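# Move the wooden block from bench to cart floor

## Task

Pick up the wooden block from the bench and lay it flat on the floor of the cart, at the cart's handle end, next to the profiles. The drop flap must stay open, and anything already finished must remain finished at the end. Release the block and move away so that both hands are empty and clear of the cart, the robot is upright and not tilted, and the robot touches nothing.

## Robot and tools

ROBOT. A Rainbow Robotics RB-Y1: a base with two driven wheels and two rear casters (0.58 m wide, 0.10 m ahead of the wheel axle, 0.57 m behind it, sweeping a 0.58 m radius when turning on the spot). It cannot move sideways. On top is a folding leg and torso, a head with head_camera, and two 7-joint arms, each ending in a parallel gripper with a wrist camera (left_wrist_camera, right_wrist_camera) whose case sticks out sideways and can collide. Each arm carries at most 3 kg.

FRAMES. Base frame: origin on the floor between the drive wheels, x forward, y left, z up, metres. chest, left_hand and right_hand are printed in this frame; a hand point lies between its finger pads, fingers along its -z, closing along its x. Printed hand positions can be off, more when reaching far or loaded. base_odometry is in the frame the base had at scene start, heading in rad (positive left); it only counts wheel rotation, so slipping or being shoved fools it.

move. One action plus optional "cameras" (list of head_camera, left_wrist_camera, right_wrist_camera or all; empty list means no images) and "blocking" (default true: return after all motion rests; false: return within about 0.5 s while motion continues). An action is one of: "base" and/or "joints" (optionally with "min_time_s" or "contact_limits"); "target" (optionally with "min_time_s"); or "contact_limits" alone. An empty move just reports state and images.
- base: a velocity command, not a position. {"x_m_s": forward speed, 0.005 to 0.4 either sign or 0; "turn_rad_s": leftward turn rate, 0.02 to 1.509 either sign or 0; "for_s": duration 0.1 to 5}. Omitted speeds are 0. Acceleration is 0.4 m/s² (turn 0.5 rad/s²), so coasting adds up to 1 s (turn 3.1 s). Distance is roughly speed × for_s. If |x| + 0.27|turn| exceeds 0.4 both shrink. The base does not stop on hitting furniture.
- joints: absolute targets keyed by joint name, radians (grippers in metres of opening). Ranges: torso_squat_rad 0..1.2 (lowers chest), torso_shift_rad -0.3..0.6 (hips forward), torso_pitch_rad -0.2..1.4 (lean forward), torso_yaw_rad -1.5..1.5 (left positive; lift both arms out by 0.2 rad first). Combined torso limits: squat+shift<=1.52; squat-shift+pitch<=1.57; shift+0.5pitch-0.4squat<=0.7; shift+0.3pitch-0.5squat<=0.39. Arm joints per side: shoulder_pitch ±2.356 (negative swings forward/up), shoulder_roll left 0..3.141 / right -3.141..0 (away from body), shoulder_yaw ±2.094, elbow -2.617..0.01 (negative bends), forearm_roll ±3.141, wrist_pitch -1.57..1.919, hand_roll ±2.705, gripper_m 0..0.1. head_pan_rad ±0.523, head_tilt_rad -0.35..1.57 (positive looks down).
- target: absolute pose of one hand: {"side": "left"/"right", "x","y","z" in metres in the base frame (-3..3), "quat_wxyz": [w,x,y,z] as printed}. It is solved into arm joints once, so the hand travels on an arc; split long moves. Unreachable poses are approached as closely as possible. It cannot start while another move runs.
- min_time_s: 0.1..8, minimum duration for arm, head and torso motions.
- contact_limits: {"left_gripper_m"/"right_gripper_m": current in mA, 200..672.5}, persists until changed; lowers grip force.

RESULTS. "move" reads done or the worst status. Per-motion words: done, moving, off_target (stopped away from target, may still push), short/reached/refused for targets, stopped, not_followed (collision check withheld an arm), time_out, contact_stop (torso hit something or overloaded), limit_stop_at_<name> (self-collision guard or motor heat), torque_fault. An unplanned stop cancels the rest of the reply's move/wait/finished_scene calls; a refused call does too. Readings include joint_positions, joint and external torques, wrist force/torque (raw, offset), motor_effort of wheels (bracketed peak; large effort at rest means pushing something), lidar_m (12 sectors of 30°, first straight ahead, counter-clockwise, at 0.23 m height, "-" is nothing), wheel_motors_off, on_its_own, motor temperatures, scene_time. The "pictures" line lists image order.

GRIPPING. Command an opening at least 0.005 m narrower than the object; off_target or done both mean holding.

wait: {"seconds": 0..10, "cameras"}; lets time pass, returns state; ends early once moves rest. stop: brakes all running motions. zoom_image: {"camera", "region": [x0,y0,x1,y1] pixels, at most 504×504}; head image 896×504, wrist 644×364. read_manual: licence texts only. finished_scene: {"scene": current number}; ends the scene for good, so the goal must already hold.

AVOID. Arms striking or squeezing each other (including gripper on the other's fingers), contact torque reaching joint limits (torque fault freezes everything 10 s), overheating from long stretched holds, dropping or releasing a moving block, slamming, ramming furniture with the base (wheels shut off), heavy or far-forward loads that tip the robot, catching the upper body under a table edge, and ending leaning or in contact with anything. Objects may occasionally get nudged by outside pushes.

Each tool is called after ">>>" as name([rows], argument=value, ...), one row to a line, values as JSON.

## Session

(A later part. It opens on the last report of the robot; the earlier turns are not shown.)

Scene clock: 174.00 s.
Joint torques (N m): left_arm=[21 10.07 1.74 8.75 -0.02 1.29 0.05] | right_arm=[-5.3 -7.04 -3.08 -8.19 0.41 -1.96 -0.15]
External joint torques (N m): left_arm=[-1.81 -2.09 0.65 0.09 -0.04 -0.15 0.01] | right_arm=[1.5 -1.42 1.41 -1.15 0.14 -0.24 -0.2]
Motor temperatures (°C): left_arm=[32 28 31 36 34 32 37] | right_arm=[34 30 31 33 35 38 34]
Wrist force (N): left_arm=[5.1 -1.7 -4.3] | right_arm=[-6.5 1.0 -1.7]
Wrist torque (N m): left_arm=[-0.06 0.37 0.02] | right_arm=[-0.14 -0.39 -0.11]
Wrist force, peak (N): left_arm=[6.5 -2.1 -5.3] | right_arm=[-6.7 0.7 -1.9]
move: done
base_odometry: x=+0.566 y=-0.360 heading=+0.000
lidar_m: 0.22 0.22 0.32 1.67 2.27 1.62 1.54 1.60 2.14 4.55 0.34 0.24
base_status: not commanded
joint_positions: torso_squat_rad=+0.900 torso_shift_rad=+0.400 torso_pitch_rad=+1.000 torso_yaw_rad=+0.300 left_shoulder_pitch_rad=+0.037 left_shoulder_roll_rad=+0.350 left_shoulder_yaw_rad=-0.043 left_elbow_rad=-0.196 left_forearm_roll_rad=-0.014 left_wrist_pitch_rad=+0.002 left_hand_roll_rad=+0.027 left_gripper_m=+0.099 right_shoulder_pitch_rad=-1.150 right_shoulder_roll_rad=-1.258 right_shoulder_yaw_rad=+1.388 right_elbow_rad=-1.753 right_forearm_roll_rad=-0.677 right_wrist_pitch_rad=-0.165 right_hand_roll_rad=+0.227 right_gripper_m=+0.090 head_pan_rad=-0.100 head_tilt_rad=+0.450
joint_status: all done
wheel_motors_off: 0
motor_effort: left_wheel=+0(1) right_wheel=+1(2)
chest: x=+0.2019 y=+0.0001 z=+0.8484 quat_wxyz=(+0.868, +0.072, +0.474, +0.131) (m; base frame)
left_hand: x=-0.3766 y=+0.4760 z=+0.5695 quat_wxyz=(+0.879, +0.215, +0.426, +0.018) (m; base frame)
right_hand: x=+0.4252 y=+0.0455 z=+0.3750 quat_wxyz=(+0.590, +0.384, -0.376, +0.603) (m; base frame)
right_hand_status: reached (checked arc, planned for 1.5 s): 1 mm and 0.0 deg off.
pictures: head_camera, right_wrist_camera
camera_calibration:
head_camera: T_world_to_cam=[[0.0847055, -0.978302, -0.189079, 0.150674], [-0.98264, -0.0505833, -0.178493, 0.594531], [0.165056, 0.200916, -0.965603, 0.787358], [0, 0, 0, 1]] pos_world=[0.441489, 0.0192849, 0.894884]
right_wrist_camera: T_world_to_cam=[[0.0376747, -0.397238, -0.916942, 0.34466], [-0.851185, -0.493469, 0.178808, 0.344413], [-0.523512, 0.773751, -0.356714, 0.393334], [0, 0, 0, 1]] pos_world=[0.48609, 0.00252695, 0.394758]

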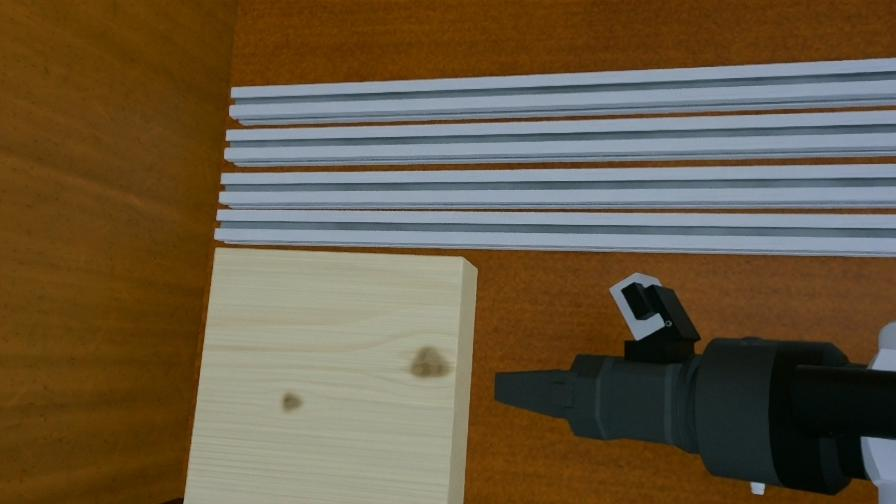

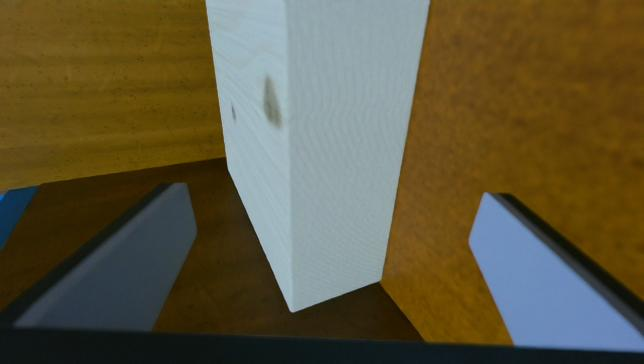

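Flat and closer to the handle end than in scene 1. Retreat.

>>> move(target={"side": "right", "x": 0.42, "y": 0.0, "z": 0.5, "quat_wxyz": [0.5616, 0.4009, -0.3578, 0.6293]}, min_time_s=2.5, cameras=[])

>>> move(target={"side": "right", "x": 0.42, "y": 0.0, "z": 0.62, "quat_wxyz": [0.5616, 0.4009, -0.3578, 0.6293]}, min_time_s=2, cameras=["head_camera"])

>>> move(joints={"torso_squat_rad": 0.8, "torso_shift_rad": 0.2, "torso_pitch_rad": 0.5, "torso_yaw_rad": 0.0}, min_time_s=3, cameras=["head_camera"])

>>> move(base={"x_m_s": -0.2, "for_s": 2.5}, cameras=["head_camera"])

Scene clock: 179.90 s.
Joint torques (N m): left_arm=[21.1 10.02 1.69 8.53 0.07 1.3 0.08] | right_arm=[-7.62 -10.07 -3.51 -8.2 -0.11 -1.65 -0.12]
External joint torques (N m): left_arm=[-1.7 -2.14 0.6 -0.13 0.04 -0.14 0.03] | right_arm=[-1.5 -1.54 1.69 -1.1 -0.34 0.1 -0.16]
Motor temperatures (°C): left_arm=[32 28 31 36 34 32 37] | right_arm=[34 30 31 33 35 38 34]
Wrist force (N): left_arm=[5.2 -1.8 -5.7] | right_arm=[-6.0 0.8 -1.4]
Wrist torque (N m): left_arm=[-0.07 0.40 0.05] | right_arm=[-0.13 -0.29 -0.07]
Wrist force, peak (N): left_arm=[6.7 -1.9 -5.4] | right_arm=[-6.9 0.4 -1.9]
move: done
base_odometry: x=+0.566 y=-0.360 heading=+0.000
lidar_m: 0.23 0.24 0.32 1.70 2.28 1.61 1.54 1.62 2.16 4.55 0.33 0.23
base_status: not commanded
joint_positions: torso_squat_rad=+0.900 torso_shift_rad=+0.400 torso_pitch_rad=+1.000 torso_yaw_rad=+0.300 left_shoulder_pitch_rad=+0.037 left_shoulder_roll_rad=+0.350 left_shoulder_yaw_rad=-0.043 left_elbow_rad=-0.196 left_forearm_roll_rad=-0.014 left_wrist_pitch_rad=+0.002 left_hand_roll_rad=+0.027 left_gripper_m=+0.099 right_shoulder_pitch_rad=-1.306 right_shoulder_roll_rad=-1.683 right_shoulder_yaw_rad=+1.441 right_elbow_rad=-2.291 right_forearm_roll_rad=-0.680 right_wrist_pitch_rad=-0.036 right_hand_roll_rad=+0.118 right_gripper_m=+0.090 head_pan_rad=-0.100 head_tilt_rad=+0.450
joint_status: all done
wheel_motors_off: 0
motor_effort: left_wheel=+0(1) right_wheel=-1(1)
chest: x=+0.2019 y=+0.0001 z=+0.8484 quat_wxyz=(+0.868, +0.072, +0.474, +0.131) (m; base frame)
left_hand: x=-0.3766 y=+0.4760 z=+0.5695 quat_wxyz=(+0.879, +0.215, +0.426, +0.018) (m; base frame)
right_hand: x=+0.4199 y=+0.0001 z=+0.5000 quat_wxyz=(+0.562, +0.400, -0.359, +0.629) (m; base frame)
right_hand_status: reached (checked arc, planned for 2.5 s): 0 mm and 0.2 deg off.
pictures: none
No camera images: "cameras" was empty.

Scene clock: 182.23 s.
Joint torques (N m): left_arm=[21.06 10.1 2.02 8.54 -0.16 1.31 -0.02] | right_arm=[-5.86 -8.59 -6.57 -6.12 -0.13 -0.81 0.22]
External joint torques (N m): left_arm=[-1.74 -2.06 0.93 -0.12 -0.18 -0.13 -0.07] | right_arm=[0.56 -0.68 -0.86 -0.55 -0.18 0.08 0.18]
Motor temperatures (°C): left_arm=[32 28 31 36 34 32 37] | right_arm=[34 30 31 32 35 38 34]
Wrist force (N): left_arm=[6.1 -1.3 -5.2] | right_arm=[-5.8 1.4 -0.9]
Wrist torque (N m): left_arm=[-0.11 0.48 0.03] | right_arm=[-0.21 -0.26 -0.09]
Wrist force, peak (N): left_arm=[6.2 -1.9 -5.5] | right_arm=[-7.0 1.1 -1.5]
move: short
base_odometry: x=+0.566 y=-0.360 heading=+0.000
lidar_m: 0.22 0.23 0.32 1.69 2.27 1.62 1.54 1.60 2.14 4.57 0.33 0.23
base_status: not commanded
joint_positions: torso_squat_rad=+0.900 torso_shift_rad=+0.400 torso_pitch_rad=+1.000 torso_yaw_rad=+0.300 left_shoulder_pitch_rad=+0.037 left_shoulder_roll_rad=+0.350 left_shoulder_yaw_rad=-0.043 left_elbow_rad=-0.196 left_forearm_roll_rad=-0.014 left_wrist_pitch_rad=+0.002 left_hand_roll_rad=+0.027 left_gripper_m=+0.099 right_shoulder_pitch_rad=-0.273 right_shoulder_roll_rad=-2.046 right_shoulder_yaw_rad=+0.129 right_elbow_rad=-2.617 right_forearm_roll_rad=+0.183 right_wrist_pitch_rad=-0.032 right_hand_roll_rad=-1.065 right_gripper_m=+0.090 head_pan_rad=-0.100 head_tilt_rad=+0.450
joint_status: all done
wheel_motors_off: 0
motor_effort: left_wheel=+1(1) right_wheel=+1(2)
chest: x=+0.2019 y=+0.0001 z=+0.8484 quat_wxyz=(+0.868, +0.072, +0.474, +0.131) (m; base frame)
left_hand: x=-0.3766 y=+0.4760 z=+0.5695 quat_wxyz=(+0.879, +0.215, +0.426, +0.018) (m; base frame)
right_hand: x=+0.4205 y=+0.0000 z=+0.6196 quat_wxyz=(+0.544, +0.427, -0.354, +0.630) (m; base frame)
right_hand_status: short (checked arc, as near as the solve gets, planned for 2.0 s): 1 mm and 3.7 deg off. The place is met; only the turn is off.
pictures: head_camera
camera_calibration:
head_camera: T_world_to_cam=[[0.0847317, -0.978302, -0.189066, 0.150651], [-0.982621, -0.0505908, -0.178594, 0.594613], [0.165154, 0.200913, -0.965587, 0.7873], [0, 0, 0, 1]] pos_world=[0.441489, 0.0192849, 0.894884]

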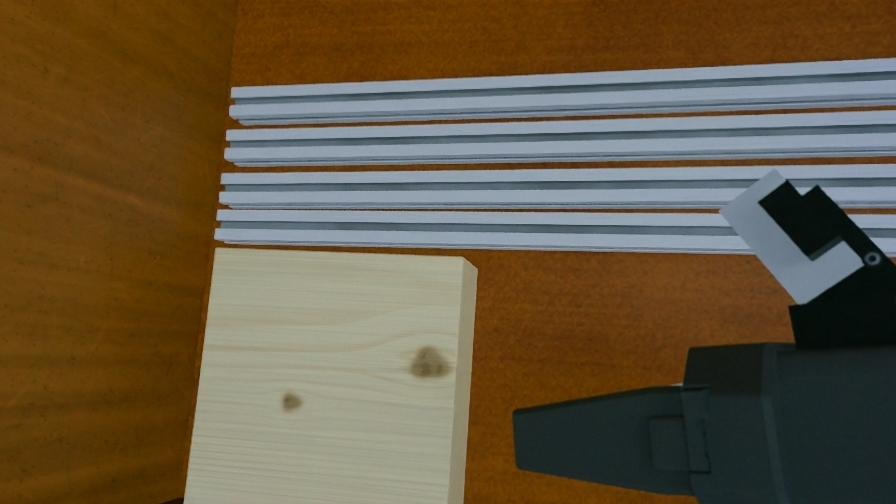

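Scene clock: 185.53 s.
Joint torques (N m): left_arm=[11.87 7.21 1.72 4.77 0.04 0.45 -0.04] | right_arm=[-6.59 -9.7 -7.22 -0.56 -0.2 0.24 0.17]
External joint torques (N m): left_arm=[-0.92 -1.54 0.94 -0.12 0.01 -0.18 -0.07] | right_arm=[0.6 -0.67 -0.58 -0.19 -0.13 0.16 0.13]
Motor temperatures (°C): left_arm=[32 28 31 36 34 32 37] | right_arm=[34 30 31 32 35 38 34]
Wrist force (N): left_arm=[2.9 -0.4 -6.9] | right_arm=[-5.2 4.2 -2.3]
Wrist torque (N m): left_arm=[-0.18 0.29 0.05] | right_arm=[-0.34 -0.26 -0.10]
Wrist force, peak (N): left_arm=[5.1 -1.8 -6.6] | right_arm=[-5.3 4.2 -2.5]
move: done
base_odometry: x=+0.566 y=-0.360 heading=+0.000
lidar_m: 0.22 0.24 0.32 1.68 2.27 1.62 1.54 1.61 2.15 4.57 0.35 0.24
base_status: not commanded
joint_positions: torso_squat_rad=+0.800 torso_shift_rad=+0.200 torso_pitch_rad=+0.500 torso_yaw_rad=+0.000 left_shoulder_pitch_rad=+0.037 left_shoulder_roll_rad=+0.350 left_shoulder_yaw_rad=-0.043 left_elbow_rad=-0.196 left_forearm_roll_rad=-0.014 left_wrist_pitch_rad=+0.002 left_hand_roll_rad=+0.027 left_gripper_m=+0.099 right_shoulder_pitch_rad=-0.273 right_shoulder_roll_rad=-2.046 right_shoulder_yaw_rad=+0.129 right_elbow_rad=-2.617 right_forearm_roll_rad=+0.183 right_wrist_pitch_rad=-0.032 right_hand_roll_rad=-1.065 right_gripper_m=+0.090 head_pan_rad=-0.100 head_tilt_rad=+0.450
joint_status: all done
wheel_motors_off: 0
motor_effort: left_wheel=+1(1) right_wheel=-2(3)
chest: x=+0.0172 y=+0.0001 z=+1.0300 quat_wxyz=(+0.969, +0.000, +0.247, +0.000) (m; base frame)
left_hand: x=-0.2301 y=+0.4777 z=+0.4387 quat_wxyz=(+0.970, +0.158, +0.171, -0.070) (m; base frame)
right_hand: x=+0.3066 y=-0.0917 z=+0.9408 quat_wxyz=(+0.547, +0.161, -0.454, +0.684) (m; base frame)
pictures: head_camera
camera_calibration:
head_camera: T_world_to_cam=[[-0.0966453, -0.995163, 0.0176108, -0.00915738], [-0.774793, 0.0641138, -0.628955, 0.905818], [0.624784, -0.0744303, -0.777242, 0.791209], [0, 0, 0, 1]] pos_world=[0.206602, -0.00829855, 1.18484]

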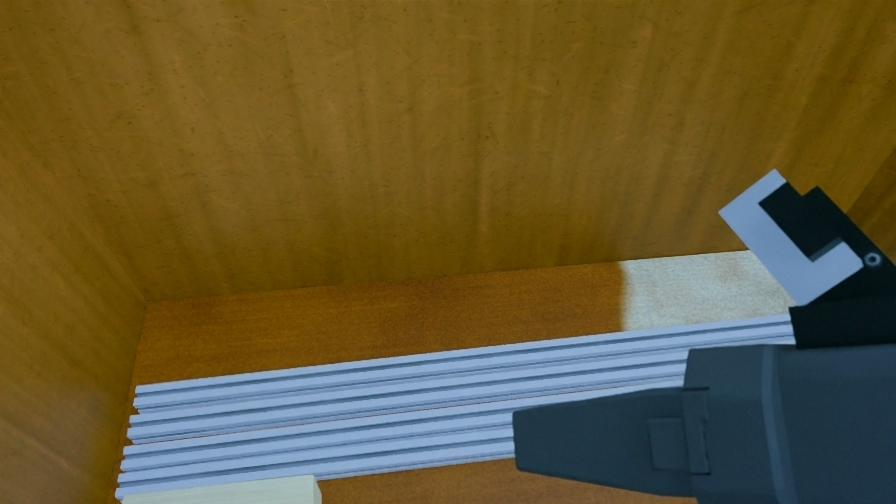

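Scene clock: 188.97 s.
Joint torques (N m): left_arm=[11.36 7.02 1.51 4.74 0 0.46 0.06] | right_arm=[-6.92 -9.51 -7.7 -0.21 -0.23 0.19 0.18]
External joint torques (N m): left_arm=[-1.44 -1.73 0.73 -0.15 -0.02 -0.16 0.04] | right_arm=[0.27 -0.48 -1.06 0.16 -0.16 0.12 0.15]
Motor temperatures (°C): left_arm=[32 28 31 36 34 32 37] | right_arm=[34 30 31 32 35 37 34]
Wrist force (N): left_arm=[3.0 -0.7 -7.1] | right_arm=[-4.9 4.4 -2.4]
Wrist torque (N m): left_arm=[-0.14 0.30 0.05] | right_arm=[-0.37 -0.18 -0.10]
Wrist force, peak (N): left_arm=[3.3 -0.3 -8.0] | right_arm=[-5.0 5.1 -2.7]
move: done
base_odometry: x=+0.066 y=-0.360 heading=-0.001
lidar_m: 0.73 0.75 1.28 4.71 1.54 1.10 1.04 1.09 1.47 3.62 1.06 0.76
base_status: done (sent for 2.5 of 2.5 s)
joint_positions: torso_squat_rad=+0.800 torso_shift_rad=+0.200 torso_pitch_rad=+0.500 torso_yaw_rad=+0.000 left_shoulder_pitch_rad=+0.037 left_shoulder_roll_rad=+0.350 left_shoulder_yaw_rad=-0.043 left_elbow_rad=-0.196 left_forearm_roll_rad=-0.014 left_wrist_pitch_rad=+0.002 left_hand_roll_rad=+0.027 left_gripper_m=+0.099 right_shoulder_pitch_rad=-0.273 right_shoulder_roll_rad=-2.046 right_shoulder_yaw_rad=+0.129 right_elbow_rad=-2.617 right_forearm_roll_rad=+0.183 right_wrist_pitch_rad=-0.032 right_hand_roll_rad=-1.065 right_gripper_m=+0.090 head_pan_rad=-0.100 head_tilt_rad=+0.450
joint_status: not commanded
wheel_motors_off: 0
motor_effort: left_wheel=-22(26) right_wheel=+17(36)
chest: x=+0.0172 y=+0.0001 z=+1.0300 quat_wxyz=(+0.969, +0.000, +0.247, +0.000) (m; base frame)
left_hand: x=-0.2302 y=+0.4777 z=+0.4387 quat_wxyz=(+0.970, +0.158, +0.171, -0.070) (m; base frame)
right_hand: x=+0.3066 y=-0.0917 z=+0.9408 quat_wxyz=(+0.547, +0.161, -0.454, +0.684) (m; base frame)
pictures: head_camera
camera_calibration:
head_camera: T_world_to_cam=[[-0.0966453, -0.995163, 0.0176108, -0.00915914], [-0.774793, 0.0641138, -0.628955, 0.90588], [0.624784, -0.0744303, -0.777242, 0.791287], [0, 0, 0, 1]] pos_world=[0.206602, -0.00829855, 1.18494]

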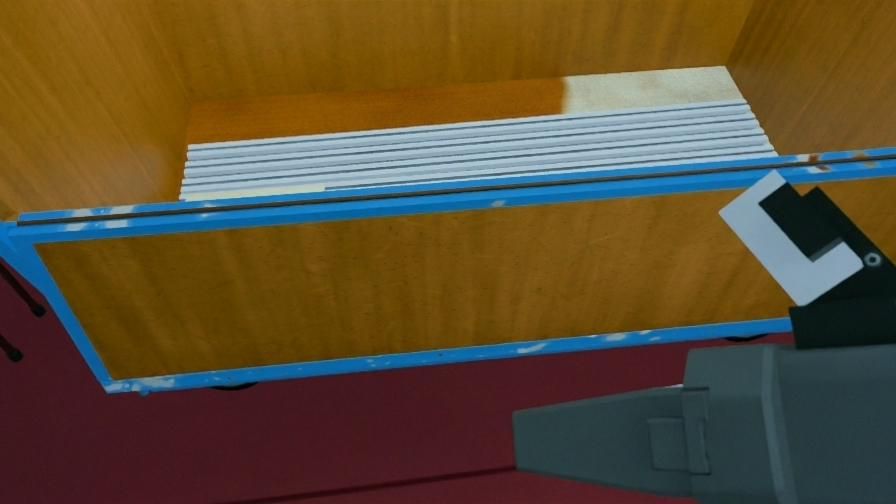

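>>> finished_scene(scene=2)

The scene is finished: the task was done.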